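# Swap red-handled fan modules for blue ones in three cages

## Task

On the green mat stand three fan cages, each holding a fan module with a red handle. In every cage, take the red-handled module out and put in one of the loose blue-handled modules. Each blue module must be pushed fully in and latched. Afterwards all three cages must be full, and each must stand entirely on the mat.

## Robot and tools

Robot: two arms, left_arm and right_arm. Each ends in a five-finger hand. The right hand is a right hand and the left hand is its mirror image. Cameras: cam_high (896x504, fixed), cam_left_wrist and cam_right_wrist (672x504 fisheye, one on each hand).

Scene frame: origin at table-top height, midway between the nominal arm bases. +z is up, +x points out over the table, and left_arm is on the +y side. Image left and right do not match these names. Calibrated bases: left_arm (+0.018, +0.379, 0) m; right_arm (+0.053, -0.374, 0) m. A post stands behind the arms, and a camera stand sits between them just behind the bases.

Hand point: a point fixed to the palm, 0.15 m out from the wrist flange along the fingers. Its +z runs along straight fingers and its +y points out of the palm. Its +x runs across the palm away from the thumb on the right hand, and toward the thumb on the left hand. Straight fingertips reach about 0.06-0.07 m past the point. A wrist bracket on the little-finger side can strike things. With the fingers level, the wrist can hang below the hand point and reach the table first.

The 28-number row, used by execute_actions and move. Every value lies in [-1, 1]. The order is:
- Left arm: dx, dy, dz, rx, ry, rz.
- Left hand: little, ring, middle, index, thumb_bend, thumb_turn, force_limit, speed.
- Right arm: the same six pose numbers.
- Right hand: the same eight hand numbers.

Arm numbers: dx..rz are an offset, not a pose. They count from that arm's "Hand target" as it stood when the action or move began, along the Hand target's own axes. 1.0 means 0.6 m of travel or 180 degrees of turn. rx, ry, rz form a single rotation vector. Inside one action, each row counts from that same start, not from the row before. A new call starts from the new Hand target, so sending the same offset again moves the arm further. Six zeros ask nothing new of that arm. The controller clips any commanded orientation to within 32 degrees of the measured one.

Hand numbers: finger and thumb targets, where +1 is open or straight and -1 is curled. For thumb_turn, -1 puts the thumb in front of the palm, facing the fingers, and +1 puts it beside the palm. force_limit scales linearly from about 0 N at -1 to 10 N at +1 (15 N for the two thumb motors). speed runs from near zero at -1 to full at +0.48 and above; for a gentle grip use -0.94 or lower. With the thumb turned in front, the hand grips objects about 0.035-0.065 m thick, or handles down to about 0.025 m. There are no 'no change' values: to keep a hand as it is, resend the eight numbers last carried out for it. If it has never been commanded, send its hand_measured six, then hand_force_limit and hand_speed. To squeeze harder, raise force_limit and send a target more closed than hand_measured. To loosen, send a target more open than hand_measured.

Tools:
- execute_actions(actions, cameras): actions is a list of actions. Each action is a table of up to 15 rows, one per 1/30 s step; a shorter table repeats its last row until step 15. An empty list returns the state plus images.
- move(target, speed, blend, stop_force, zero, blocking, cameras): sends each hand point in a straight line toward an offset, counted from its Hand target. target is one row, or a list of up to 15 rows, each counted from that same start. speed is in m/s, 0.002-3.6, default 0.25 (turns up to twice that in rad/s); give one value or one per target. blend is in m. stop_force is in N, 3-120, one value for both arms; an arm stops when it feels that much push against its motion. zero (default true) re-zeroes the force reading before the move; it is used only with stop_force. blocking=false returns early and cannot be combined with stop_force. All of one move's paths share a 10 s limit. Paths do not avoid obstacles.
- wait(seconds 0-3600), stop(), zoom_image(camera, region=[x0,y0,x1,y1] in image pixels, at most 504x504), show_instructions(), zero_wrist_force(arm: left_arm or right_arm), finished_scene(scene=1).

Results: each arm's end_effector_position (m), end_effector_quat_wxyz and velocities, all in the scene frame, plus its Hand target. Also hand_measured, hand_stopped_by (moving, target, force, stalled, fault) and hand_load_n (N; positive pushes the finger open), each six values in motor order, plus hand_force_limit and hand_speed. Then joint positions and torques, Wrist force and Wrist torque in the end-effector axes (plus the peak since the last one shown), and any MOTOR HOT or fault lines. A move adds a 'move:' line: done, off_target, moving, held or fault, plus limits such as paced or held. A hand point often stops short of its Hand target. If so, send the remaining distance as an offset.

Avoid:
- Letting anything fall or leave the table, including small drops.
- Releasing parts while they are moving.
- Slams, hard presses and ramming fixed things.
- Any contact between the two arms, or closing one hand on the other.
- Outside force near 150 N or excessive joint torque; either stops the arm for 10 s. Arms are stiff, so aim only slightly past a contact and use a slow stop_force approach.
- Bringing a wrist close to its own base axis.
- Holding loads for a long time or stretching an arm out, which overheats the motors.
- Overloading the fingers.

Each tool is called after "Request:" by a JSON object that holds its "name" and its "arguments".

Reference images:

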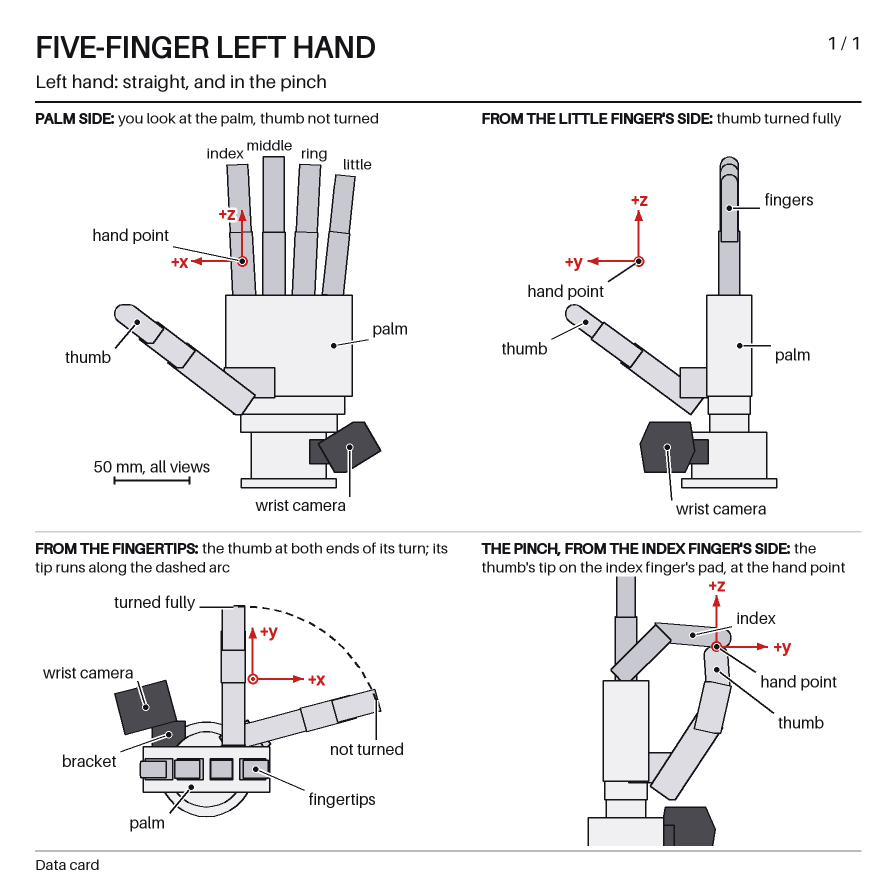

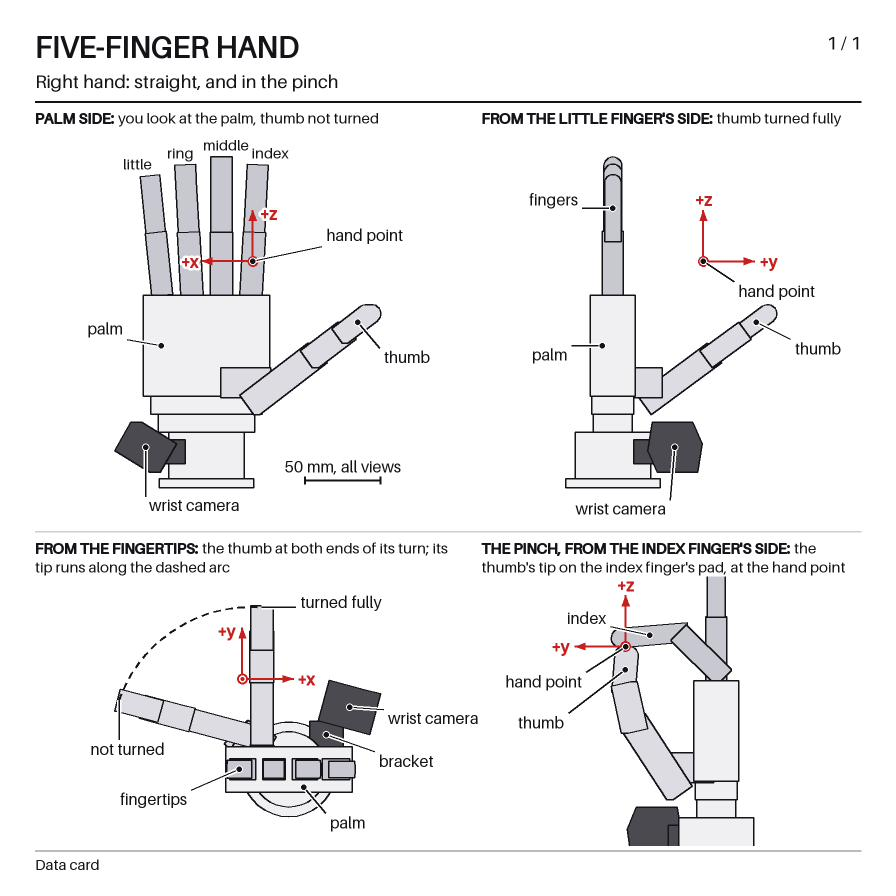

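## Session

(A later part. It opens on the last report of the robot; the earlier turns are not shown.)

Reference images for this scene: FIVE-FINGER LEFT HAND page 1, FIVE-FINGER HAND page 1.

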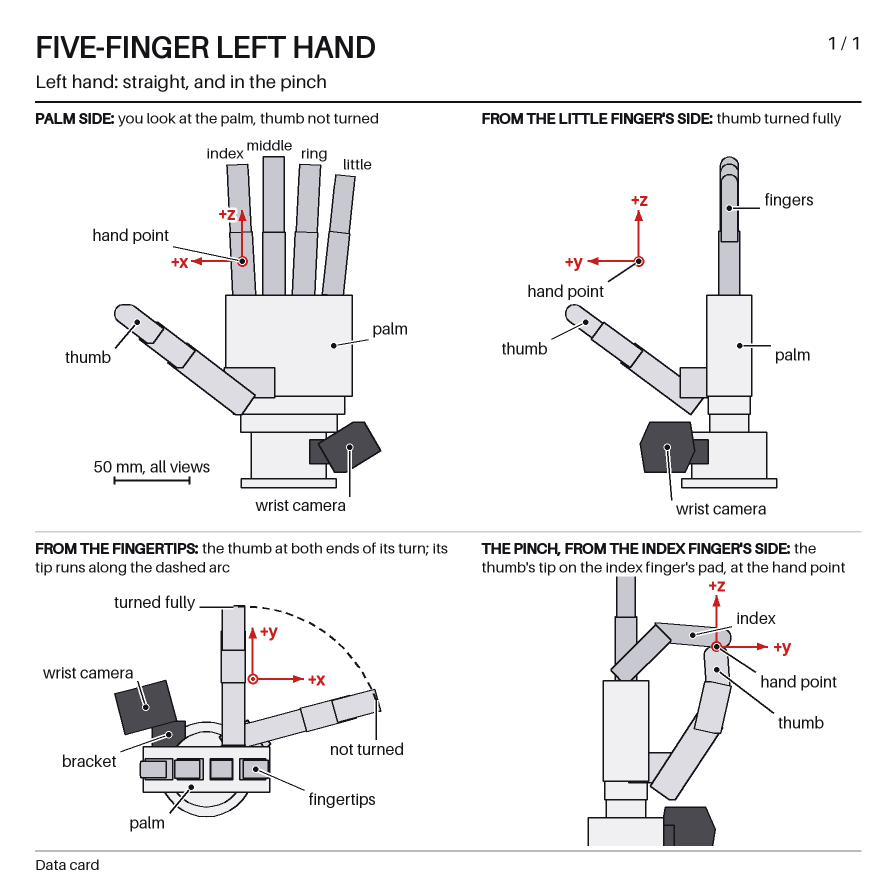

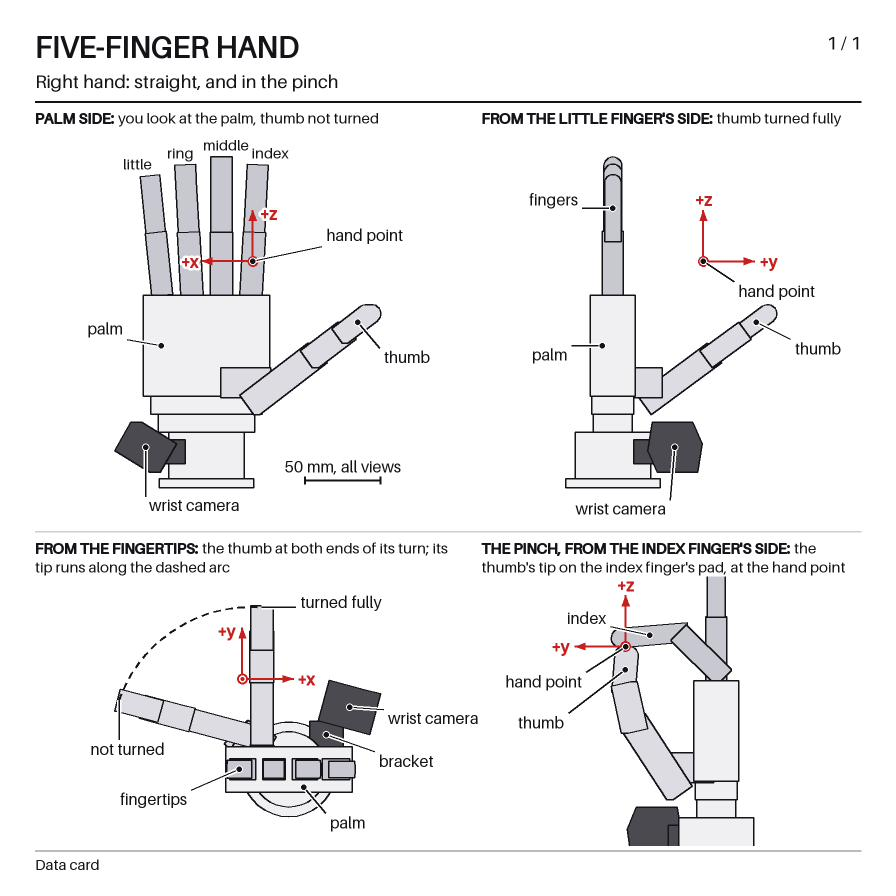

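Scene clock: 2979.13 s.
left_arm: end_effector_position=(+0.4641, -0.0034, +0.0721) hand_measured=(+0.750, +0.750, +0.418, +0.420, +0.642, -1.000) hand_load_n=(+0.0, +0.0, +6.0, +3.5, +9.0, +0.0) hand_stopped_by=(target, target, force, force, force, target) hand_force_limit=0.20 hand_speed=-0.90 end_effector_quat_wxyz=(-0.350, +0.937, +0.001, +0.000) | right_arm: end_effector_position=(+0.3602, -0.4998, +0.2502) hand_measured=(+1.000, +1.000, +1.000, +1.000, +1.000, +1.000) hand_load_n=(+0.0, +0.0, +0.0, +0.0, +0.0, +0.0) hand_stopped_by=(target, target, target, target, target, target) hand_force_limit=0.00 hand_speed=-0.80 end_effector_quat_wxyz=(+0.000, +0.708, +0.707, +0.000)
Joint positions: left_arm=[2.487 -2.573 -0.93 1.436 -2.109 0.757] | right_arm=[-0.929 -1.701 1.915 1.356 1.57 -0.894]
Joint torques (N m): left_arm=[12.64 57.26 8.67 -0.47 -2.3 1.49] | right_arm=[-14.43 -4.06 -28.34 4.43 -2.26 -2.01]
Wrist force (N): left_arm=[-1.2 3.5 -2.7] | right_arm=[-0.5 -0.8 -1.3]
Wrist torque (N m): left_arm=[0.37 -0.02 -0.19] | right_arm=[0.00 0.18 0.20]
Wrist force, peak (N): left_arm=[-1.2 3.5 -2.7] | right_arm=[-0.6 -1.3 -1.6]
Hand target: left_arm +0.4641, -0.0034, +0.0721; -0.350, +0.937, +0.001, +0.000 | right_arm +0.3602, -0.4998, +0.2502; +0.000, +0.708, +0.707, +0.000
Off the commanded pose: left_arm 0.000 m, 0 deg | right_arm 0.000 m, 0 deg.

Request:
{"name": "move", "arguments": {"target": [[-0.025,-0.0011,-0.0013,0,0,0,0.75,0.75,0.15,0.15,0.45,-1,0.2,-0.9, 0,0,0,0,0,0,1,1,1,1,1,1,0,-0.8],[-0.0667,-0.0033,-0.0038,0,0,0,0.75,0.75,0.15,0.15,0.45,-1,0.2,-0.9, 0,0,0,0,0,0,1,1,1,1,1,1,0,-0.8]], "speed": 0.04, "stop_force": 12, "blend": [0.003,0], "cameras": ["cam_left_wrist"]}}

Scene clock: 2986.83 s.
left_arm: end_effector_position=(+0.4241, -0.0035, +0.0751) hand_measured=(+0.750, +0.750, +0.418, +0.420, +0.642, -1.000) hand_load_n=(+0.0, +0.0, +4.5, +3.5, +6.5, +0.0) hand_stopped_by=(target, target, force, force, force, target) hand_force_limit=0.20 hand_speed=-0.90 end_effector_quat_wxyz=(-0.350, +0.937, +0.001, +0.000) | right_arm: end_effector_position=(+0.3602, -0.4998, +0.2502) hand_measured=(+1.000, +1.000, +1.000, +1.000, +1.000, +1.000) hand_load_n=(+0.0, +0.0, +0.0, +0.5, +0.0, +0.0) hand_stopped_by=(target, target, target, target, target, target) hand_force_limit=0.00 hand_speed=-0.80 end_effector_quat_wxyz=(+0.000, +0.708, +0.707, +0.000)
Joint positions: left_arm=[2.446 -2.504 -1.063 1.479 -2.089 0.715] | right_arm=[-0.929 -1.701 1.915 1.356 1.57 -0.894]
Joint torques (N m): left_arm=[-10.26 57.8 9.51 -0.94 0.83 -1.48] | right_arm=[-14.71 -4.56 -29.32 4.42 -2.19 -2.11]
Wrist force (N): left_arm=[-1.4 4.6 2.1] | right_arm=[-0.6 -1.0 -1.5]
Wrist torque (N m): left_arm=[0.28 0.14 -0.10] | right_arm=[-0.03 0.20 0.19]
Wrist force, peak (N): left_arm=[-1.2 5.1 1.9] | right_arm=[-0.4 -1.1 -1.8]
Hand target: left_arm +0.4241, -0.0035, +0.0751; -0.350, +0.937, +0.001, +0.000 | right_arm +0.3602, -0.4998, +0.2502; +0.000, +0.708, +0.707, +0.000
Off the commanded pose: left_arm 0.000 m, 0 deg | right_arm 0.000 m, 0 deg.
move: done
cam_left_wrist: T_world_to_cam=[[0.26014, 0.68863, 0.67684, -0.1647], [0.8291, -0.51858, 0.20895, -0.36999], [0.49489, 0.50681, -0.70585, -0.03508]] pos_world=[0.36696, -0.06067, 0.16403]

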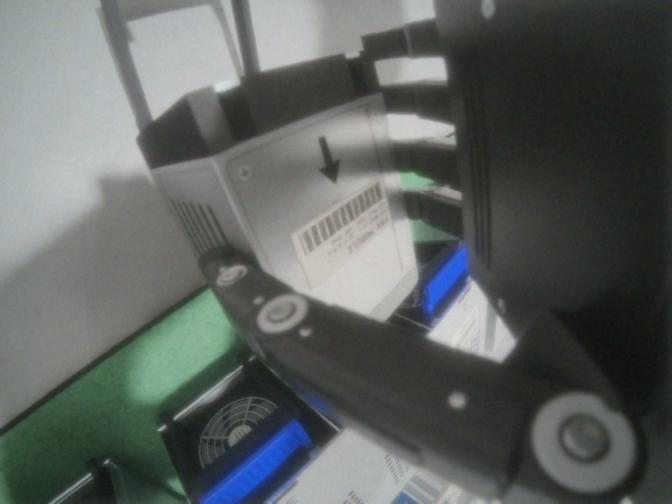

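Request:
{"name": "move", "arguments": {"target": [[-0.0402,-0.0710,-0.0817,0,0,0,0.75,0.75,0.15,0.15,0.45,-1,0.2,-0.9, 0,0,0,0,0,0,1,1,1,1,1,1,0,-0.8],[-0.3302,-0.1458,-0.0166,0,0,0,0.75,0.75,0.15,0.15,0.45,-1,0.2,-0.9, 0,0,0,0,0,0,1,1,1,1,1,1,0,-0.8]], "speed": [0.1,0.12], "blend": [0.02,0], "cameras": ["cam_high","cam_left_wrist"]}}

Scene clock: 3008.00 s.
left_arm: end_effector_position=(+0.2259, +0.0557, +0.1398) hand_measured=(+0.750, +0.750, +0.418, +0.420, +0.640, -1.000) hand_load_n=(+0.0, +0.0, +0.0, +0.0, +0.0, +0.0) hand_stopped_by=(target, target, force, force, force, target) hand_force_limit=0.20 hand_speed=-0.90 end_effector_quat_wxyz=(-0.350, +0.937, +0.001, +0.000) | right_arm: end_effector_position=(+0.3602, -0.4998, +0.2502) hand_measured=(+1.000, +1.000, +1.000, +1.000, +1.000, +1.000) hand_load_n=(+0.0, +0.0, +0.0, +0.0, +0.0, +0.0) hand_stopped_by=(target, target, target, target, target, target) hand_force_limit=0.00 hand_speed=-0.80 end_effector_quat_wxyz=(+0.000, +0.708, +0.707, +0.000)
Joint positions: left_arm=[2.253 -2.098 -1.634 1.561 -1.987 0.533] | right_arm=[-0.929 -1.701 1.915 1.356 1.57 -0.894]
Joint torques (N m): left_arm=[-9.97 41.05 6.57 -0.17 1.2 -1.23] | right_arm=[-14.89 -4.28 -28.93 4.64 -2.36 -1.88]
Wrist force (N): left_arm=[-0.9 0.4 -1.2] | right_arm=[-0.6 -1.1 -1.5]
Wrist torque (N m): left_arm=[-0.03 0.00 -0.01] | right_arm=[-0.03 0.20 0.18]
Wrist force, peak (N): left_arm=[-1.4 5.6 2.4] | right_arm=[-0.8 -1.2 -1.7]
Hand target: left_arm +0.2258, +0.0557, +0.1398; -0.350, +0.937, +0.001, +0.000 | right_arm +0.3602, -0.4998, +0.2502; +0.000, +0.708, +0.707, +0.000
Off the commanded pose: left_arm 0.000 m, 0 deg | right_arm 0.000 m, 0 deg.
move: done
cam_left_wrist: T_world_to_cam=[[0.26016, 0.68865, 0.67682, -0.19766], [0.82915, -0.51854, 0.20889, -0.18861], [0.49481, 0.50684, -0.70589, 0.0787]] pos_world=[0.16886, -0.00157, 0.22873]

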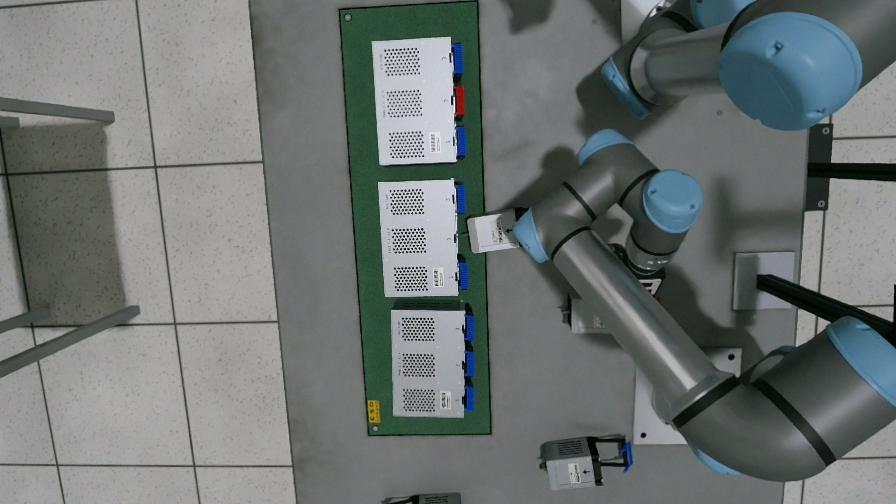

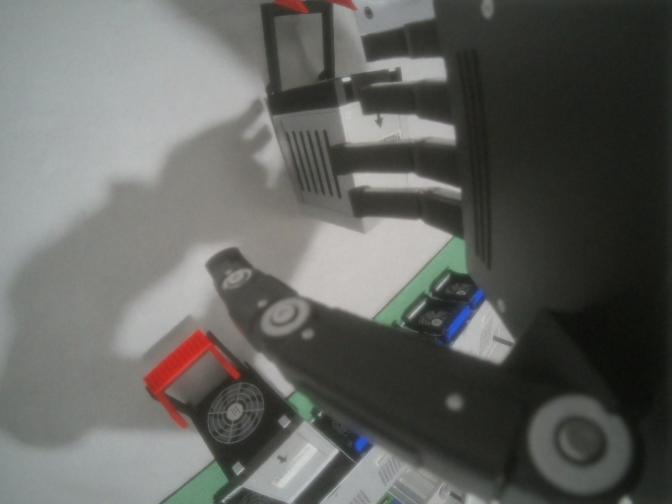

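Request:
{"name": "move", "arguments": {"target": [0.3403,0.0665,-0.0803,0,0,0,0.75,0.75,0.75,0.75,1,-1,0.2,-0.3, 0,0,0,0,0,0,1,1,1,1,1,1,0,-0.8], "speed": 0.2, "cameras": ["cam_high","cam_left_wrist"]}}

Scene clock: 3026.77 s.
left_arm: end_effector_position=(+0.4300, -0.0056, +0.1502) hand_measured=(+0.750, +0.750, +0.750, +0.750, +1.000, -1.000) hand_load_n=(+0.0, +0.0, +0.0, +0.0, -0.5, +0.0) hand_stopped_by=(target, target, target, target, target, target) hand_force_limit=0.20 hand_speed=-0.30 end_effector_quat_wxyz=(-0.350, +0.937, +0.001, +0.000) | right_arm: end_effector_position=(+0.3602, -0.4998, +0.2502) hand_measured=(+1.000, +1.000, +1.000, +1.000, +1.000, +1.000) hand_load_n=(+0.0, +0.0, +0.0, +0.0, +0.0, +0.0) hand_stopped_by=(target, target, target, target, target, target) hand_force_limit=0.00 hand_speed=-0.80 end_effector_quat_wxyz=(+0.000, +0.708, +0.707, +0.000)
Joint positions: left_arm=[2.449 -2.447 -0.967 1.328 -2.091 0.719] | right_arm=[-0.929 -1.701 1.915 1.356 1.57 -0.894]
Joint torques (N m): left_arm=[12.22 43.6 23.72 -5.32 -1.89 1.37] | right_arm=[-14.45 -4.2 -28.9 4.57 -2.42 -1.88]
Wrist force (N): left_arm=[-1.2 0.5 -1.2] | right_arm=[-0.9 -0.8 -1.3]
Wrist torque (N m): left_arm=[-0.01 0.02 -0.16] | right_arm=[0.00 0.24 0.17]
Wrist force, peak (N): left_arm=[-1.1 0.5 -1.9] | right_arm=[-0.9 -1.0 -1.7]
Hand target: left_arm +0.4301, -0.0057, +0.1502; -0.350, +0.937, +0.001, +0.000 | right_arm +0.3602, -0.4998, +0.2502; +0.000, +0.708, +0.707, +0.000
Off the commanded pose: left_arm 0.000 m, 0 deg | right_arm 0.000 m, 0 deg.
move: done
cam_left_wrist: T_world_to_cam=[[0.26017, 0.68867, 0.67679, -0.21555], [0.82908, -0.5186, 0.20899, -0.39171], [0.49491, 0.50674, -0.70589, 0.01612]] pos_world=[0.37286, -0.06287, 0.23913]

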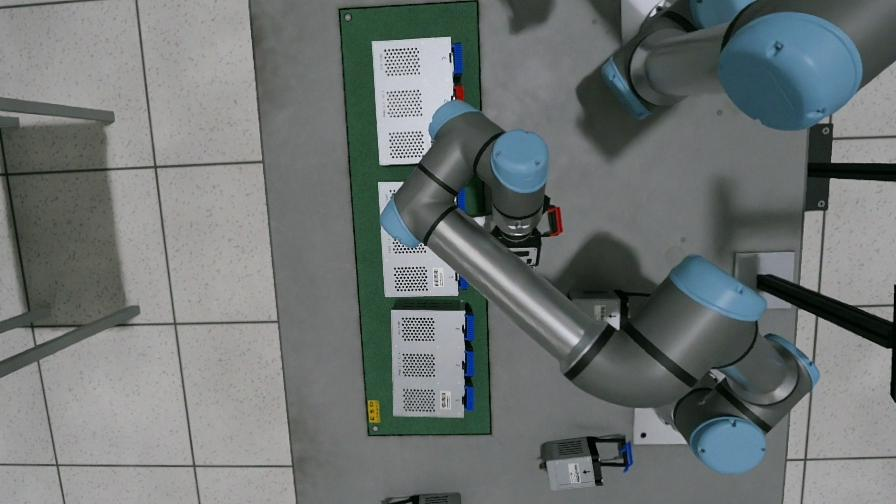

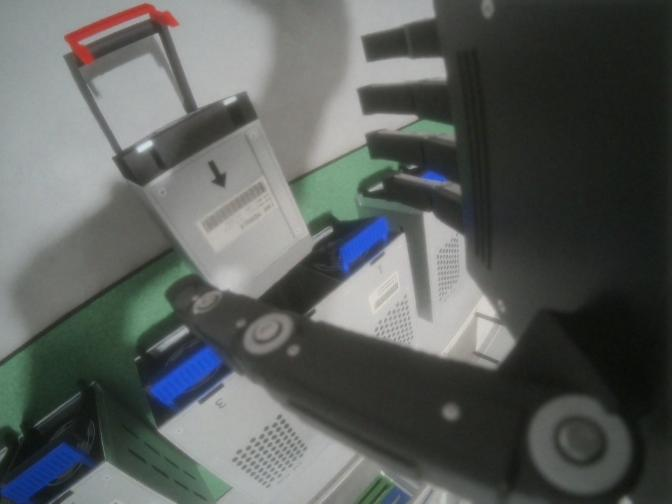

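Request:
{"name": "zoom_image", "arguments": {"camera": "cam_left_wrist", "region": [60, 70, 380, 320]}}

Scaled by 1.575 from the camera's image (finer frame: 960x720).

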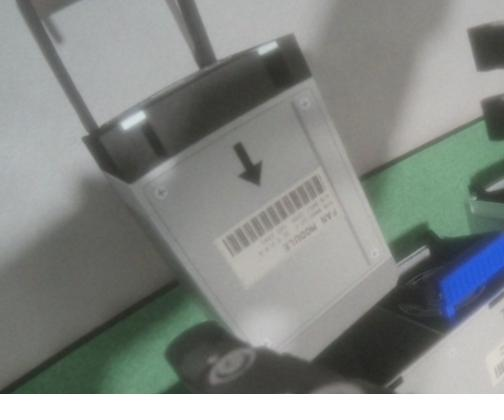

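Request:
{"name": "move", "arguments": {"target": [[0.0032,0.0395,0.0319,0,-0.0164,-0.0189,0.75,0.75,0.75,0.75,1,-1,0.2,-0.3, 0,0,0,0,0,0,1,1,1,1,1,1,0,-0.8],[0.0032,0.0977,0.0989,0,-0.0164,-0.0189,0.75,0.75,0.75,0.75,1,-1,0.2,-0.3, 0,0,0,0,0,0,1,1,1,1,1,1,0,-0.8]], "speed": 0.06, "stop_force": 8, "cameras": ["cam_left_wrist"]}}

Scene clock: 3052.67 s.
left_arm: end_effector_position=(+0.4321, -0.0110, +0.0670) hand_measured=(+0.750, +0.750, +0.750, +0.750, +1.000, -1.000) hand_load_n=(+0.0, +0.0, +0.0, +0.0, +0.0, +0.0) hand_stopped_by=(target, target, target, target, target, target) hand_force_limit=0.20 hand_speed=-0.30 end_effector_quat_wxyz=(-0.350, +0.936, +0.038, -0.014) | right_arm: end_effector_position=(+0.3602, -0.4998, +0.2502) hand_measured=(+1.000, +1.000, +1.000, +1.000, +1.000, +1.000) hand_load_n=(+0.0, +0.0, +0.0, +0.0, +0.0, +0.0) hand_stopped_by=(target, target, target, target, target, target) hand_force_limit=0.00 hand_speed=-0.80 end_effector_quat_wxyz=(+0.000, +0.708, +0.707, +0.000)
Joint positions: left_arm=[2.452 -2.558 -0.986 1.423 -2.052 0.645] | right_arm=[-0.929 -1.701 1.915 1.356 1.57 -0.894]
Joint torques (N m): left_arm=[11.7 44.16 8.73 -0.25 -0.6 1] | right_arm=[-14.81 -3.8 -28.32 4.51 -2.3 -1.88]
Wrist force (N): left_arm=[-0.9 0.3 -1.5] | right_arm=[-0.7 -1.0 -1.4]
Wrist torque (N m): left_arm=[0.01 -0.02 0.01] | right_arm=[-0.02 0.21 0.18]
Wrist force, peak (N): left_arm=[-1.5 0.3 -1.7] | right_arm=[-0.6 -1.0 -1.8]
Hand target: left_arm +0.4321, -0.0110, +0.0670; -0.350, +0.936, +0.038, -0.014 | right_arm +0.3602, -0.4998, +0.2502; +0.000, +0.708, +0.707, +0.000
Off the commanded pose: left_arm 0.000 m, 0 deg | right_arm 0.000 m, 0 deg.
move: done
cam_left_wrist: T_world_to_cam=[[0.2053, 0.70703, 0.67673, -0.13215], [0.8673, -0.45182, 0.20894, -0.39465], [0.45349, 0.54403, -0.70596, -0.02262]] pos_world=[0.37966, -0.07257, 0.15593]

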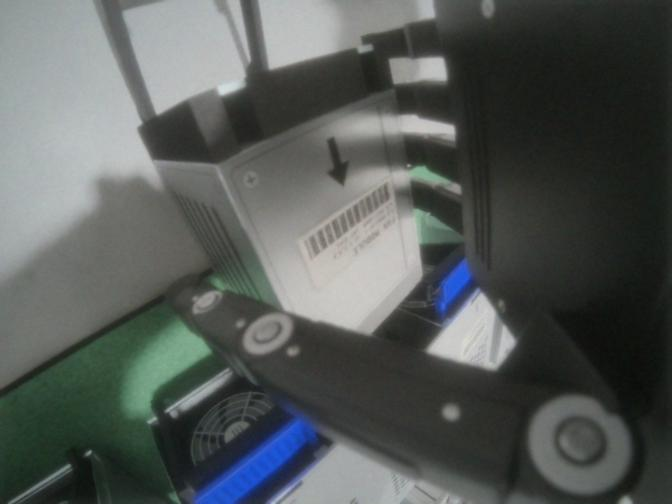

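Request:
{"name": "execute_actions", "arguments": {"actions": [[[0,0,0,0,0,0,0.75,0.75,0.3,0.3,0.53,-1,-0.4,-0.9, 0,0,0,0,0,0,1,1,1,1,1,1,0,-0.8]]]}}

Request:
{"name": "execute_actions", "arguments": {"actions": [[[0,0,0,0,0,0,0.75,0.75,0.1,0.1,0.35,-1,0.6,-0.88, 0,0,0,0,0,0,1,1,1,1,1,1,0,-0.8]]], "cameras": ["cam_left_wrist"]}}

Scene clock: 3059.50 s.
left_arm: end_effector_position=(+0.4321, -0.0110, +0.0670) hand_measured=(+0.750, +0.750, +0.426, +0.444, +0.654, -1.000) hand_load_n=(+0.5, +0.0, +3.5, +0.5, +4.5, +0.0) hand_stopped_by=(target, target, force, force, force, target) hand_force_limit=-0.40 hand_speed=-0.90 end_effector_quat_wxyz=(-0.350, +0.936, +0.038, -0.014) | right_arm: end_effector_position=(+0.3602, -0.4998, +0.2502) hand_measured=(+1.000, +1.000, +1.000, +1.000, +1.000, +1.000) hand_load_n=(+0.0, +0.0, +0.0, +0.0, +0.0, +0.0) hand_stopped_by=(target, target, target, target, target, target) hand_force_limit=0.00 hand_speed=-0.80 end_effector_quat_wxyz=(+0.000, +0.708, +0.707, +0.000)
Joint positions: left_arm=[2.452 -2.558 -0.986 1.423 -2.052 0.645] | right_arm=[-0.929 -1.701 1.915 1.356 1.57 -0.894]
Joint torques (N m): left_arm=[4.61 47.08 13.91 -0.65 0.69 1.01] | right_arm=[-14.27 -4.34 -28.79 4.39 -2.36 -1.88]
Wrist force (N): left_arm=[-0.6 2.2 -1.7] | right_arm=[-0.8 -1.0 -1.5]
Wrist torque (N m): left_arm=[0.21 -0.02 -0.01] | right_arm=[-0.02 0.23 0.18]
Wrist force, peak (N): left_arm=[-0.8 3.0 -2.5] | right_arm=[-0.9 -1.1 -1.8]
Hand target: left_arm +0.4321, -0.0110, +0.0670; -0.350, +0.936, +0.038, -0.014 | right_arm +0.3602, -0.4998, +0.2502; +0.000, +0.708, +0.707, +0.000
Off the commanded pose: left_arm 0.000 m, 0 deg | right_arm 0.000 m, 0 deg.

Scene clock: 3060.20 s.
left_arm: end_effector_position=(+0.4321, -0.0110, +0.0670) hand_measured=(+0.750, +0.750, +0.406, +0.414, +0.638, -1.000) hand_load_n=(+0.0, +0.0, +7.0, +8.0, +12.0, +0.0) hand_stopped_by=(target, target, force, force, force, target) hand_force_limit=0.60 hand_speed=-0.88 end_effector_quat_wxyz=(-0.350, +0.936, +0.038, -0.014) | right_arm: end_effector_position=(+0.3602, -0.4998, +0.2502) hand_measured=(+1.000, +1.000, +1.000, +1.000, +1.000, +1.000) hand_load_n=(+0.0, +0.0, +0.5, +0.0, +0.0, +0.0) hand_stopped_by=(target, target, target, target, target, target) hand_force_limit=0.00 hand_speed=-0.80 end_effector_quat_wxyz=(+0.000, +0.708, +0.707, +0.000)
Joint positions: left_arm=[2.452 -2.558 -0.986 1.423 -2.052 0.645] | right_arm=[-0.929 -1.701 1.915 1.356 1.57 -0.894]
Joint torques (N m): left_arm=[1.28 47.79 16.87 -1.39 -0.13 0.96] | right_arm=[-14.44 -4.83 -28.42 4.51 -2.26 -1.97]
Wrist force (N): left_arm=[-0.2 0.1 -0.1] | right_arm=[-0.8 -1.0 -1.4]
Wrist torque (N m): left_arm=[0.05 -0.06 0.00] | right_arm=[-0.03 0.22 0.17]
Wrist force, peak (N): left_arm=[-0.4 2.3 -1.8] | right_arm=[-0.8 -1.0 -1.6]
Hand target: left_arm +0.4321, -0.0110, +0.0670; -0.350, +0.936, +0.038, -0.014 | right_arm +0.3602, -0.4998, +0.2502; +0.000, +0.708, +0.707, +0.000
Off the commanded pose: left_arm 0.000 m, 0 deg | right_arm 0.000 m, 0 deg.
cam_left_wrist: T_world_to_cam=[[0.2053, 0.70703, 0.67673, -0.13215], [0.8673, -0.45182, 0.20894, -0.39465], [0.45349, 0.54403, -0.70596, -0.02262]] pos_world=[0.37966, -0.07257, 0.15593]

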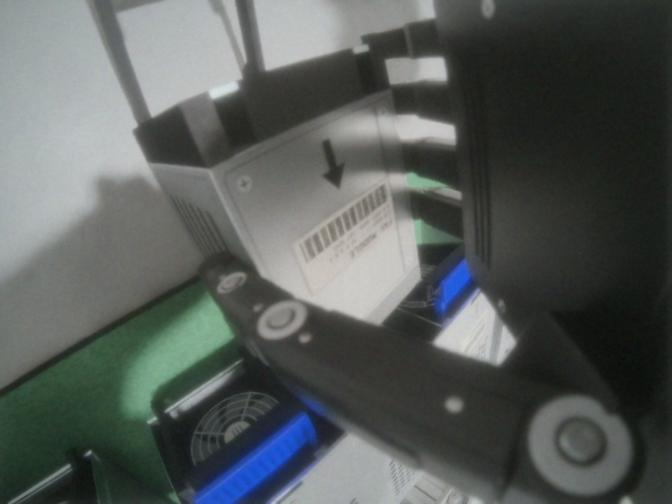

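Request:
{"name": "move", "arguments": {"target": [0,-0.0219,-0.0252,0,0,0,0.75,0.75,0.1,0.1,0.35,-1,0.6,-0.88, 0,0,0,0,0,0,1,1,1,1,1,1,0,-0.8], "speed": 0.03, "cameras": ["cam_left_wrist"]}}

Scene clock: 3068.50 s.
left_arm: end_effector_position=(+0.4321, -0.0110, +0.0868) hand_measured=(+0.750, +0.750, +0.406, +0.414, +0.640, -1.000) hand_load_n=(+0.0, +0.0, +5.0, +3.5, +9.0, +0.0) hand_stopped_by=(target, target, force, force, force, target) hand_force_limit=0.60 hand_speed=-0.88 end_effector_quat_wxyz=(-0.350, +0.936, +0.038, -0.014) | right_arm: end_effector_position=(+0.3602, -0.4998, +0.2502) hand_measured=(+1.000, +1.000, +1.000, +1.000, +1.000, +1.000) hand_load_n=(+0.0, +0.0, +0.0, +0.0, +0.0, +0.0) hand_stopped_by=(target, target, target, target, target, target) hand_force_limit=0.00 hand_speed=-0.80 end_effector_quat_wxyz=(+0.000, +0.708, +0.707, +0.000)
Joint positions: left_arm=[2.452 -2.537 -0.973 1.389 -2.052 0.645] | right_arm=[-0.929 -1.701 1.915 1.356 1.57 -0.894]
Joint torques (N m): left_arm=[-10.4 57.57 26.05 -5.88 -1.71 0.66] | right_arm=[-13.98 -4.77 -29.7 4.58 -2.31 -1.89]
Wrist force (N): left_arm=[-1.2 4.9 2.4] | right_arm=[-0.7 -0.9 -1.3]
Wrist torque (N m): left_arm=[0.24 0.12 -0.11] | right_arm=[-0.03 0.20 0.18]
Wrist force, peak (N): left_arm=[-1.1 5.0 2.3] | right_arm=[-0.8 -1.0 -1.7]
Hand target: left_arm +0.4321, -0.0110, +0.0870; -0.350, +0.936, +0.038, -0.014 | right_arm +0.3602, -0.4998, +0.2502; +0.000, +0.708, +0.707, +0.000
Off the commanded pose: left_arm 0.000 m, 0 deg | right_arm 0.000 m, 0 deg.
move: done
cam_left_wrist: T_world_to_cam=[[0.2053, 0.70701, 0.67675, -0.14556], [0.86725, -0.45188, 0.20899, -0.39878], [0.45357, 0.544, -0.70593, -0.00867]] pos_world=[0.37966, -0.07257, 0.17573]

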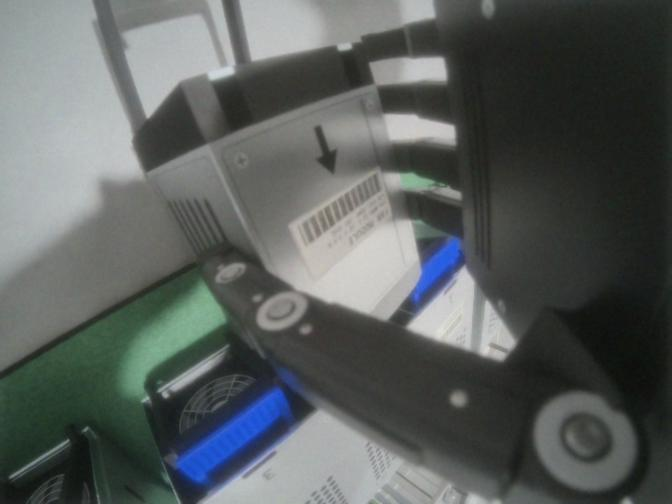

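Request:
{"name": "execute_actions", "arguments": {"actions": [[[0,0,0,0,0,0,0.75,0.75,0,0,0.2,-1,0.8,-0.88, 0,0,0,0,0,0,1,1,1,1,1,1,0,-0.8]]], "cameras": ["cam_left_wrist"]}}

Scene clock: 3087.57 s.
left_arm: end_effector_position=(+0.4321, -0.0110, +0.0870) hand_measured=(+0.750, +0.750, +0.386, +0.384, +0.636, -1.000) hand_load_n=(+0.0, +0.0, +8.0, +9.5, +14.5, +0.0) hand_stopped_by=(target, target, force, force, force, target) hand_force_limit=0.80 hand_speed=-0.88 end_effector_quat_wxyz=(-0.350, +0.936, +0.038, -0.014) | right_arm: end_effector_position=(+0.3602, -0.4998, +0.2502) hand_measured=(+1.000, +1.000, +1.000, +1.000, +1.000, +1.000) hand_load_n=(+0.0, +0.0, +0.0, +0.0, +0.0, +0.0) hand_stopped_by=(target, target, target, target, target, target) hand_force_limit=0.00 hand_speed=-0.80 end_effector_quat_wxyz=(+0.000, +0.708, +0.707, +0.000)
Joint positions: left_arm=[2.452 -2.537 -0.973 1.388 -2.052 0.645] | right_arm=[-0.929 -1.701 1.915 1.356 1.57 -0.894]
Joint torques (N m): left_arm=[-9.25 58.71 25.11 -5.59 0.23 -1.02] | right_arm=[-14 -4.47 -28.78 4.46 -2.31 -1.9]
Wrist force (N): left_arm=[-1.1 4.9 2.1] | right_arm=[-0.6 -1.1 -1.5]
Wrist torque (N m): left_arm=[0.25 0.10 -0.11] | right_arm=[-0.03 0.19 0.18]
Wrist force, peak (N): left_arm=[-1.2 5.0 2.5] | right_arm=[-0.6 -1.0 -1.7]
Hand target: left_arm +0.4321, -0.0110, +0.0870; -0.350, +0.936, +0.038, -0.014 | right_arm +0.3602, -0.4998, +0.2502; +0.000, +0.708, +0.707, +0.000
Off the commanded pose: left_arm 0.000 m, 0 deg | right_arm 0.000 m, 0 deg.
cam_left_wrist: T_world_to_cam=[[0.20528, 0.70702, 0.67674, -0.14569], [0.86726, -0.45187, 0.20901, -0.39882], [0.45357, 0.544, -0.70593, -0.00853]] pos_world=[0.37966, -0.07257, 0.17593]

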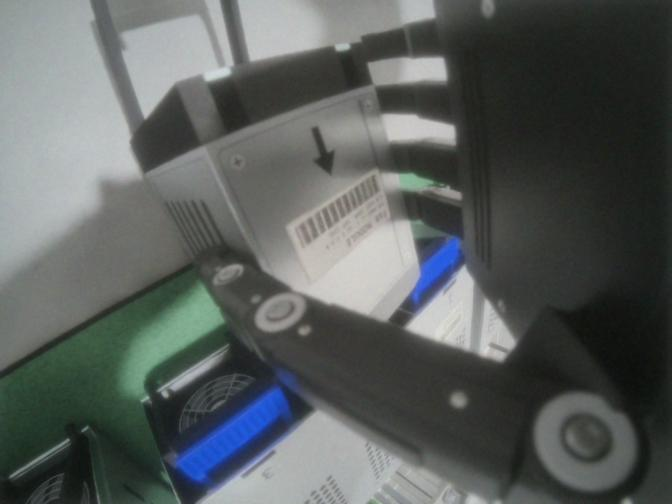

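Request:
{"name": "move", "arguments": {"target": [-0.02,-0.0328,-0.0378,0,0,0,0.75,0.75,0,0,0.2,-1,0.8,-0.88, 0,0,0,0,0,0,1,1,1,1,1,1,0,-0.8], "speed": 0.05, "cameras": ["cam_left_wrist"]}}

Scene clock: 3091.50 s.
left_arm: end_effector_position=(+0.4202, -0.0120, +0.1168) hand_measured=(+0.750, +0.750, +0.386, +0.384, +0.636, -1.000) hand_load_n=(+0.0, +0.0, +8.0, +9.5, +14.5, +0.0) hand_stopped_by=(target, target, force, force, force, target) hand_force_limit=0.80 hand_speed=-0.88 end_effector_quat_wxyz=(-0.350, +0.936, +0.038, -0.014) | right_arm: end_effector_position=(+0.3602, -0.4998, +0.2502) hand_measured=(+1.000, +1.000, +1.000, +1.000, +1.000, +1.000) hand_load_n=(+0.0, +0.0, +0.0, +0.0, +0.0, +0.0) hand_stopped_by=(target, target, target, target, target, target) hand_force_limit=0.00 hand_speed=-0.80 end_effector_quat_wxyz=(+0.000, +0.708, +0.707, +0.000)
Joint positions: left_arm=[2.439 -2.49 -0.984 1.347 -2.045 0.632] | right_arm=[-0.929 -1.701 1.915 1.356 1.57 -0.894]
Joint torques (N m): left_arm=[-10.36 58.38 9.7 -5.95 0.79 -1.7] | right_arm=[-13.91 -5.23 -28.83 4.39 -2.35 -1.86]
Wrist force (N): left_arm=[-1.1 4.7 2.3] | right_arm=[-0.7 -1.1 -1.5]
Wrist torque (N m): left_arm=[0.21 0.11 -0.11] | right_arm=[-0.04 0.21 0.17]
Wrist force, peak (N): left_arm=[-0.8 5.3 2.6] | right_arm=[-0.6 -1.2 -1.9]
Hand target: left_arm +0.4201, -0.0120, +0.1170; -0.350, +0.936, +0.038, -0.014 | right_arm +0.3602, -0.4998, +0.2502; +0.000, +0.708, +0.707, +0.000
Off the commanded pose: left_arm 0.000 m, 0 deg | right_arm 0.000 m, 0 deg.
move: done
cam_left_wrist: T_world_to_cam=[[0.20528, 0.70702, 0.67674, -0.16278], [0.86726, -0.45187, 0.20901, -0.39514], [0.45357, 0.544, -0.70593, 0.01839]] pos_world=[0.36776, -0.07347, 0.20573]

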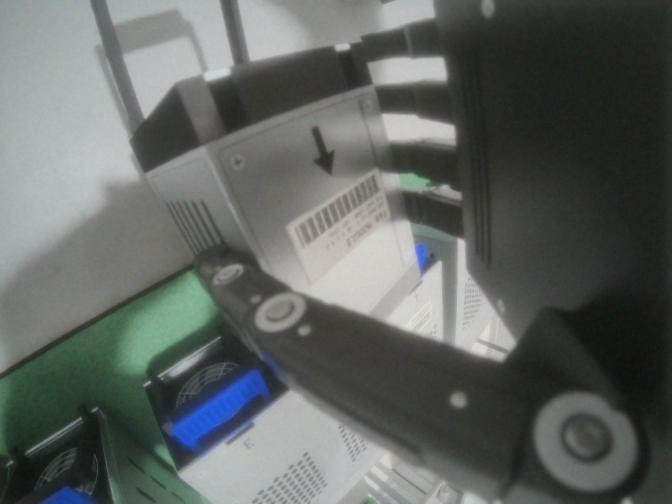

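Request:
{"name": "move", "arguments": {"target": [-0.3133,-0.1267,0.0703,0,0,0,0.75,0.75,0,0,0.2,-1,0.8,-0.88, 0,0,0,0,0,0,1,1,1,1,1,1,0,-0.8], "speed": 0.12, "cameras": ["cam_high","cam_left_wrist"]}}

Scene clock: 3099.87 s.
left_arm: end_effector_position=(+0.2260, +0.0577, +0.1348) hand_measured=(+0.750, +0.750, +0.386, +0.384, +0.636, -1.000) hand_load_n=(+0.0, +0.0, +8.0, +9.5, +14.5, +0.0) hand_stopped_by=(target, target, force, force, force, target) hand_force_limit=0.80 hand_speed=-0.88 end_effector_quat_wxyz=(-0.350, +0.936, +0.038, -0.014) end_effector_velocity=(-0.002, +0.000, +0.000) end_effector_angular_velocity=(-0.003, +0.001, +0.003) | right_arm: end_effector_position=(+0.3602, -0.4998, +0.2502) hand_measured=(+1.000, +1.000, +1.000, +1.000, +1.000, +1.000) hand_load_n=(+0.0, +0.0, +0.0, +0.0, +0.0, +0.0) hand_stopped_by=(target, target, target, target, target, target) hand_force_limit=0.00 hand_speed=-0.80 end_effector_quat_wxyz=(+0.000, +0.708, +0.707, +0.000)
Joint positions: left_arm=[2.269 -2.112 -1.631 1.551 -1.951 0.477] | right_arm=[-0.929 -1.701 1.915 1.356 1.57 -0.894]
Joint velocities: left_arm=[-0.002 0.002 -0.003 0.002 0.005 -0.002] | right_arm=[within noise]
Joint torques (N m): left_arm=[-11.19 43.36 6.79 -1.07 1.12 -1.47] | right_arm=[-14.06 -4.54 -28.7 4.39 -2.37 -1.92]
Wrist force (N): left_arm=[-1.0 4.9 2.5] | right_arm=[-0.7 -0.9 -1.7]
Wrist torque (N m): left_arm=[0.19 0.05 -0.10] | right_arm=[0.00 0.22 0.18]
Wrist force, peak (N): left_arm=[-1.5 5.1 2.8] | right_arm=[-0.7 -1.1 -1.7]
Hand target: left_arm +0.2258, +0.0577, +0.1348; -0.350, +0.936, +0.038, -0.014 | right_arm +0.3602, -0.4998, +0.2502; +0.000, +0.708, +0.707, +0.000
Off the commanded pose: left_arm 0.000 m, 0 deg | right_arm 0.000 m, 0 deg.
move: done
cam_left_wrist: T_world_to_cam=[[0.2053, 0.70703, 0.67673, -0.1843], [0.8673, -0.45182, 0.20894, -0.19902], [0.45349, 0.54403, -0.70596, 0.08134]] pos_world=[0.17356, -0.00387, 0.22373]

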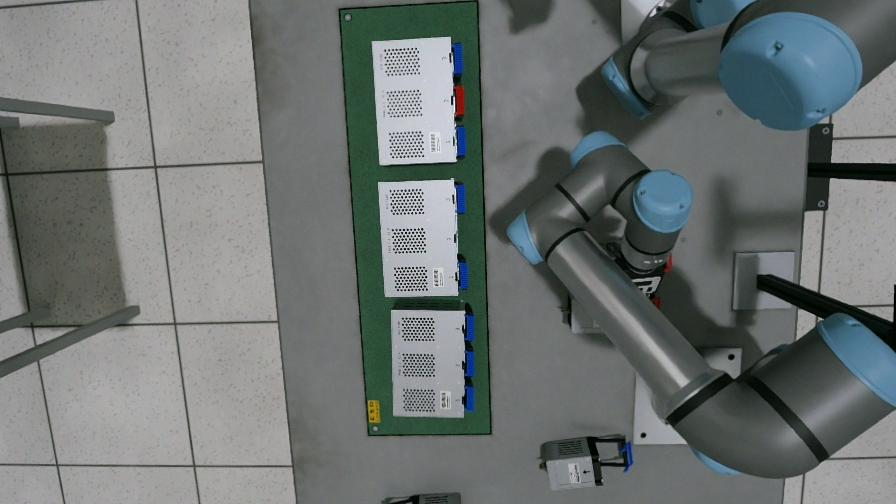

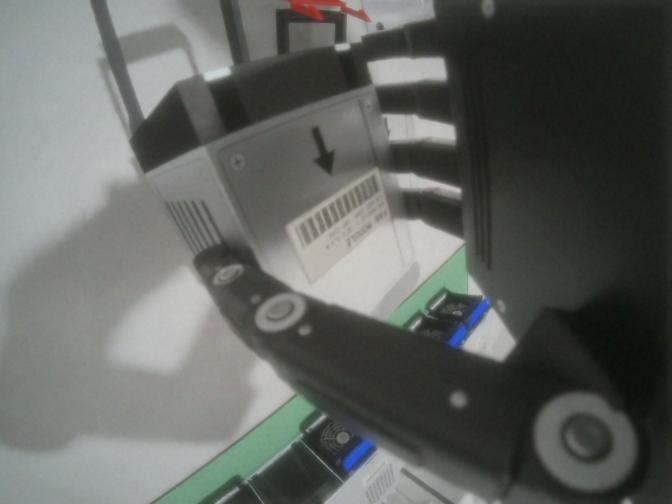

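Request:
{"name": "move", "arguments": {"target": [-0.0047,0.0992,0.0238,0,0,0,0.75,0.75,0,0,0.2,-1,0.8,-0.88, 0,0,0,0,0,0,1,1,1,1,1,1,0,-0.8], "speed": 0.08}}

Request:
{"name": "move", "arguments": {"target": [0,0.0328,0.0378,0,0,0,0.75,0.75,0,0,0.2,-1,0.8,-0.88, 0,0,0,0,0,0,1,1,1,1,1,1,0,-0.8], "speed": 0.012, "stop_force": 4, "cameras": ["cam_left_wrist"]}}

Scene clock: 3112.33 s.
left_arm: end_effector_position=(+0.2259, +0.0221, +0.0851) hand_measured=(+0.750, +0.750, +0.386, +0.384, +0.636, -1.000) hand_load_n=(+0.0, +0.0, +7.5, +9.5, +14.5, +0.0) hand_stopped_by=(target, target, force, force, force, target) hand_force_limit=0.80 hand_speed=-0.88 end_effector_quat_wxyz=(-0.350, +0.936, +0.038, -0.014) | right_arm: end_effector_position=(+0.3602, -0.4998, +0.2502) hand_measured=(+1.000, +1.000, +1.000, +1.000, +1.000, +1.000) hand_load_n=(+0.0, +0.0, +0.0, +0.5, +0.0, +0.0) hand_stopped_by=(target, target, target, target, target, target) hand_force_limit=0.00 hand_speed=-0.80 end_effector_quat_wxyz=(+0.000, +0.708, +0.707, +0.000)
Joint positions: left_arm=[2.224 -2.246 -1.555 1.595 -1.924 0.437] | right_arm=[-0.929 -1.701 1.915 1.356 1.57 -0.894]
Joint torques (N m): left_arm=[-10.83 35.52 21.75 -1.27 1.03 -1.49] | right_arm=[-13.95 -4.43 -28.66 4.45 -2.26 -1.89]
Wrist force (N): left_arm=[-1.1 5.3 2.3] | right_arm=[-1.0 -0.9 -1.3]
Wrist torque (N m): left_arm=[0.31 0.10 -0.13] | right_arm=[-0.02 0.25 0.17]
Wrist force, peak (N): left_arm=[-1.1 6.1 2.5] | right_arm=[-0.7 -1.2 -1.7]
Hand target: left_arm +0.2259, +0.0220, +0.0850; -0.350, +0.936, +0.038, -0.014 | right_arm +0.3602, -0.4998, +0.2502; +0.000, +0.708, +0.707, +0.000
Off the commanded pose: left_arm 0.000 m, 0 deg | right_arm 0.000 m, 0 deg.
move: done

Scene clock: 3114.63 s.
left_arm: end_effector_position=(+0.2259, +0.0220, +0.0719) hand_measured=(+0.750, +0.750, +0.386, +0.384, +0.636, -1.000) hand_load_n=(+0.0, +0.0, +8.5, +8.5, +13.5, +0.0) hand_stopped_by=(target, target, force, force, force, target) hand_force_limit=0.80 hand_speed=-0.88 end_effector_quat_wxyz=(-0.350, +0.936, +0.038, -0.014) | right_arm: end_effector_position=(+0.3602, -0.4998, +0.2502) hand_measured=(+1.000, +1.000, +1.000, +1.000, +1.000, +1.000) hand_load_n=(+0.0, +0.0, +0.0, +0.0, +0.0, +0.0) hand_stopped_by=(target, target, target, target, target, target) hand_force_limit=0.00 hand_speed=-0.80 end_effector_quat_wxyz=(+0.000, +0.708, +0.707, +0.000)
Joint positions: left_arm=[2.224 -2.265 -1.561 1.621 -1.924 0.437] | right_arm=[-0.929 -1.701 1.915 1.356 1.57 -0.894]
Joint torques (N m): left_arm=[-7.35 47.45 21.29 -6.07 0.54 -0.74] | right_arm=[-13.45 -4.08 -28.72 4.5 -2.12 -1.88]
Wrist force (N): left_arm=[-1.6 5.0 1.6] | right_arm=[-0.6 -0.9 -1.7]
Wrist torque (N m): left_arm=[0.36 0.14 -0.13] | right_arm=[0.00 0.20 0.19]
Wrist force, peak (N): left_arm=[-0.4 -1.9 -8.4] | right_arm=[-0.7 -1.1 -1.6]
Hand target: left_arm +0.2259, +0.0220, +0.0719; -0.350, +0.936, +0.038, -0.014 (not the last commanded pose) | right_arm +0.3602, -0.4998, +0.2502; +0.000, +0.708, +0.707, +0.000
Off the commanded pose: left_arm 0.017 m, 0 deg | right_arm 0.000 m, 0 deg.
move: contact (left_arm)
cam_left_wrist: T_world_to_cam=[[0.2053, 0.70703, 0.67673, -0.11663], [0.8673, -0.45182, 0.20894, -0.20199], [0.45349, 0.54403, -0.70596, 0.05637]] pos_world=[0.17356, -0.03947, 0.16093]

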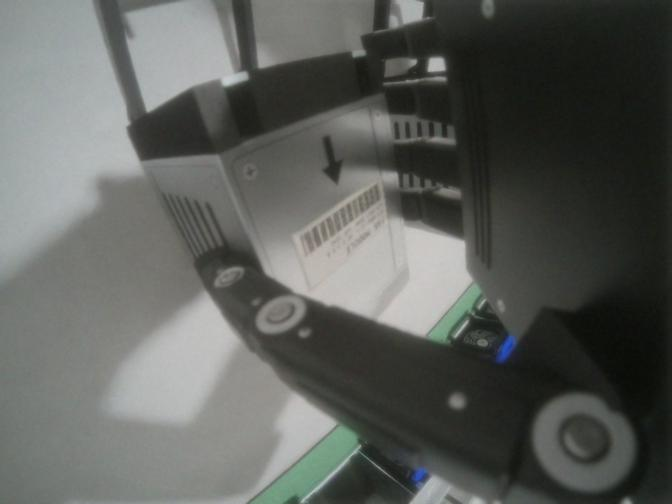

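Request:
{"name": "move", "arguments": {"target": [0,0.0055,0.0064,0,0,0,0.75,0.75,0,0,0.2,-1,0.8,-0.88, 0,0,0,0,0,0,1,1,1,1,1,1,0,-0.8], "speed": 0.01, "stop_force": 10, "cameras": ["cam_left_wrist"]}}

Scene clock: 3121.33 s.
left_arm: end_effector_position=(+0.2260, +0.0220, +0.0716) hand_measured=(+0.750, +0.750, +0.386, +0.384, +0.636, -1.000) hand_load_n=(+0.0, +0.0, +8.0, +8.0, +14.5, +0.0) hand_stopped_by=(target, target, force, force, force, target) hand_force_limit=0.80 hand_speed=-0.88 end_effector_quat_wxyz=(-0.350, +0.936, +0.038, -0.014) | right_arm: end_effector_position=(+0.3602, -0.4998, +0.2502) hand_measured=(+1.000, +1.000, +1.000, +1.000, +1.000, +1.000) hand_load_n=(+0.0, +0.0, +0.0, +0.0, +0.0, +0.0) hand_stopped_by=(target, target, target, target, target, target) hand_force_limit=0.00 hand_speed=-0.80 end_effector_quat_wxyz=(+0.000, +0.708, +0.707, +0.000)
Joint positions: left_arm=[2.224 -2.266 -1.561 1.621 -1.924 0.437] | right_arm=[-0.929 -1.701 1.915 1.356 1.57 -0.894]
Joint torques (N m): left_arm=[-7.75 46.36 21.09 -5.34 0.56 -0.68] | right_arm=[-12.87 -3.39 -28.56 4.38 -2.2 -1.82]
Wrist force (N): left_arm=[-1.6 2.6 -1.1] | right_arm=[-0.5 -1.0 -1.5]
Wrist torque (N m): left_arm=[0.33 0.09 -0.09] | right_arm=[-0.02 0.18 0.19]
Wrist force, peak (N): left_arm=[-1.6 -4.1 -9.5] | right_arm=[-0.7 -1.0 -1.8]
Hand target: left_arm +0.2260, +0.0220, +0.0716; -0.350, +0.936, +0.038, -0.014 (not the last commanded pose) | right_arm +0.3602, -0.4998, +0.2502; +0.000, +0.708, +0.707, +0.000
Off the commanded pose: left_arm 0.005 m, 0 deg | right_arm 0.000 m, 0 deg.
move: contact (left_arm)
cam_left_wrist: T_world_to_cam=[[0.2053, 0.70703, 0.67673, -0.11636], [0.8673, -0.45182, 0.20894, -0.2019], [0.45349, 0.54403, -0.70596, 0.05609]] pos_world=[0.17356, -0.03947, 0.16053]

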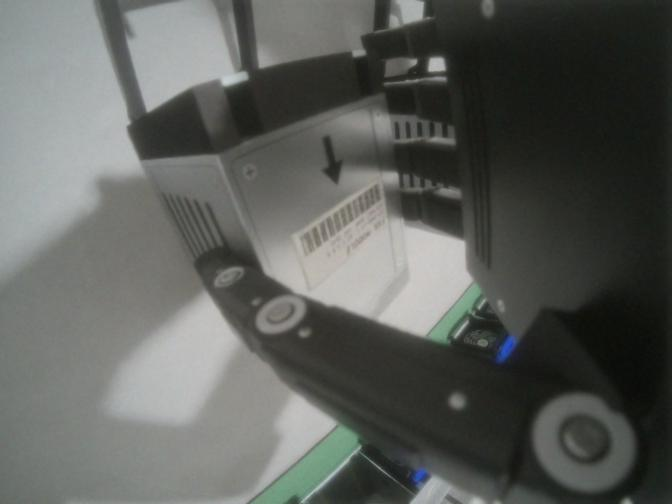

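Request:
{"name": "execute_actions", "arguments": {"actions": [[[0,0,0,0,0,0,0.75,0.75,0.75,0.75,1,-1,0.2,-0.85, 0,0,0,0,0,0,1,1,1,1,1,1,0,-0.8]],[[0,0,0,0,0,0,0.75,0.75,0.75,0.75,1,-1,0.2,-0.85, 0,0,0,0,0,0,1,1,1,1,1,1,0,-0.8]]], "cameras": ["cam_left_wrist"]}}

Scene clock: 3132.17 s.
left_arm: end_effector_position=(+0.2260, +0.0220, +0.0716) hand_measured=(+0.750, +0.750, +0.750, +0.750, +1.000, -1.000) hand_load_n=(+0.0, +0.0, +0.0, +0.0, +0.0, +0.0) hand_stopped_by=(target, target, target, target, target, target) hand_force_limit=0.20 hand_speed=-0.85 end_effector_quat_wxyz=(-0.350, +0.936, +0.038, -0.014) | right_arm: end_effector_position=(+0.3602, -0.4998, +0.2502) hand_measured=(+1.000, +1.000, +1.000, +1.000, +1.000, +1.000) hand_load_n=(+0.0, +0.0, +0.0, +0.0, +0.0, +0.0) hand_stopped_by=(target, target, target, target, target, target) hand_force_limit=0.00 hand_speed=-0.80 end_effector_quat_wxyz=(+0.000, +0.708, +0.707, +0.000)
Joint positions: left_arm=[2.224 -2.266 -1.561 1.621 -1.924 0.437] | right_arm=[-0.929 -1.701 1.915 1.356 1.57 -0.894]
Joint torques (N m): left_arm=[-7.59 39.87 14.52 -1.38 0.52 -0.73] | right_arm=[-13.68 -4.92 -28.47 4.52 -2.33 -1.87]
Wrist force (N): left_arm=[-1.0 0.8 -1.6] | right_arm=[-0.4 -1.0 -1.5]
Wrist torque (N m): left_arm=[0.10 0.02 -0.03] | right_arm=[-0.02 0.18 0.20]
Wrist force, peak (N): left_arm=[-1.6 2.9 -1.3] | right_arm=[-0.6 -1.0 -1.8]
Hand target: left_arm +0.2260, +0.0220, +0.0716; -0.350, +0.936, +0.038, -0.014 | right_arm +0.3602, -0.4998, +0.2502; +0.000, +0.708, +0.707, +0.000
Off the commanded pose: left_arm 0.000 m, 0 deg | right_arm 0.000 m, 0 deg.
cam_left_wrist: T_world_to_cam=[[0.2053, 0.70703, 0.67673, -0.11636], [0.8673, -0.45182, 0.20894, -0.2019], [0.45349, 0.54403, -0.70596, 0.05609]] pos_world=[0.17356, -0.03947, 0.16053]

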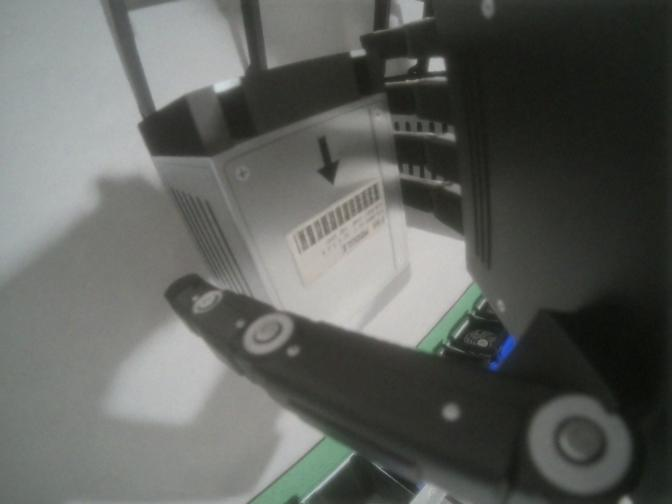

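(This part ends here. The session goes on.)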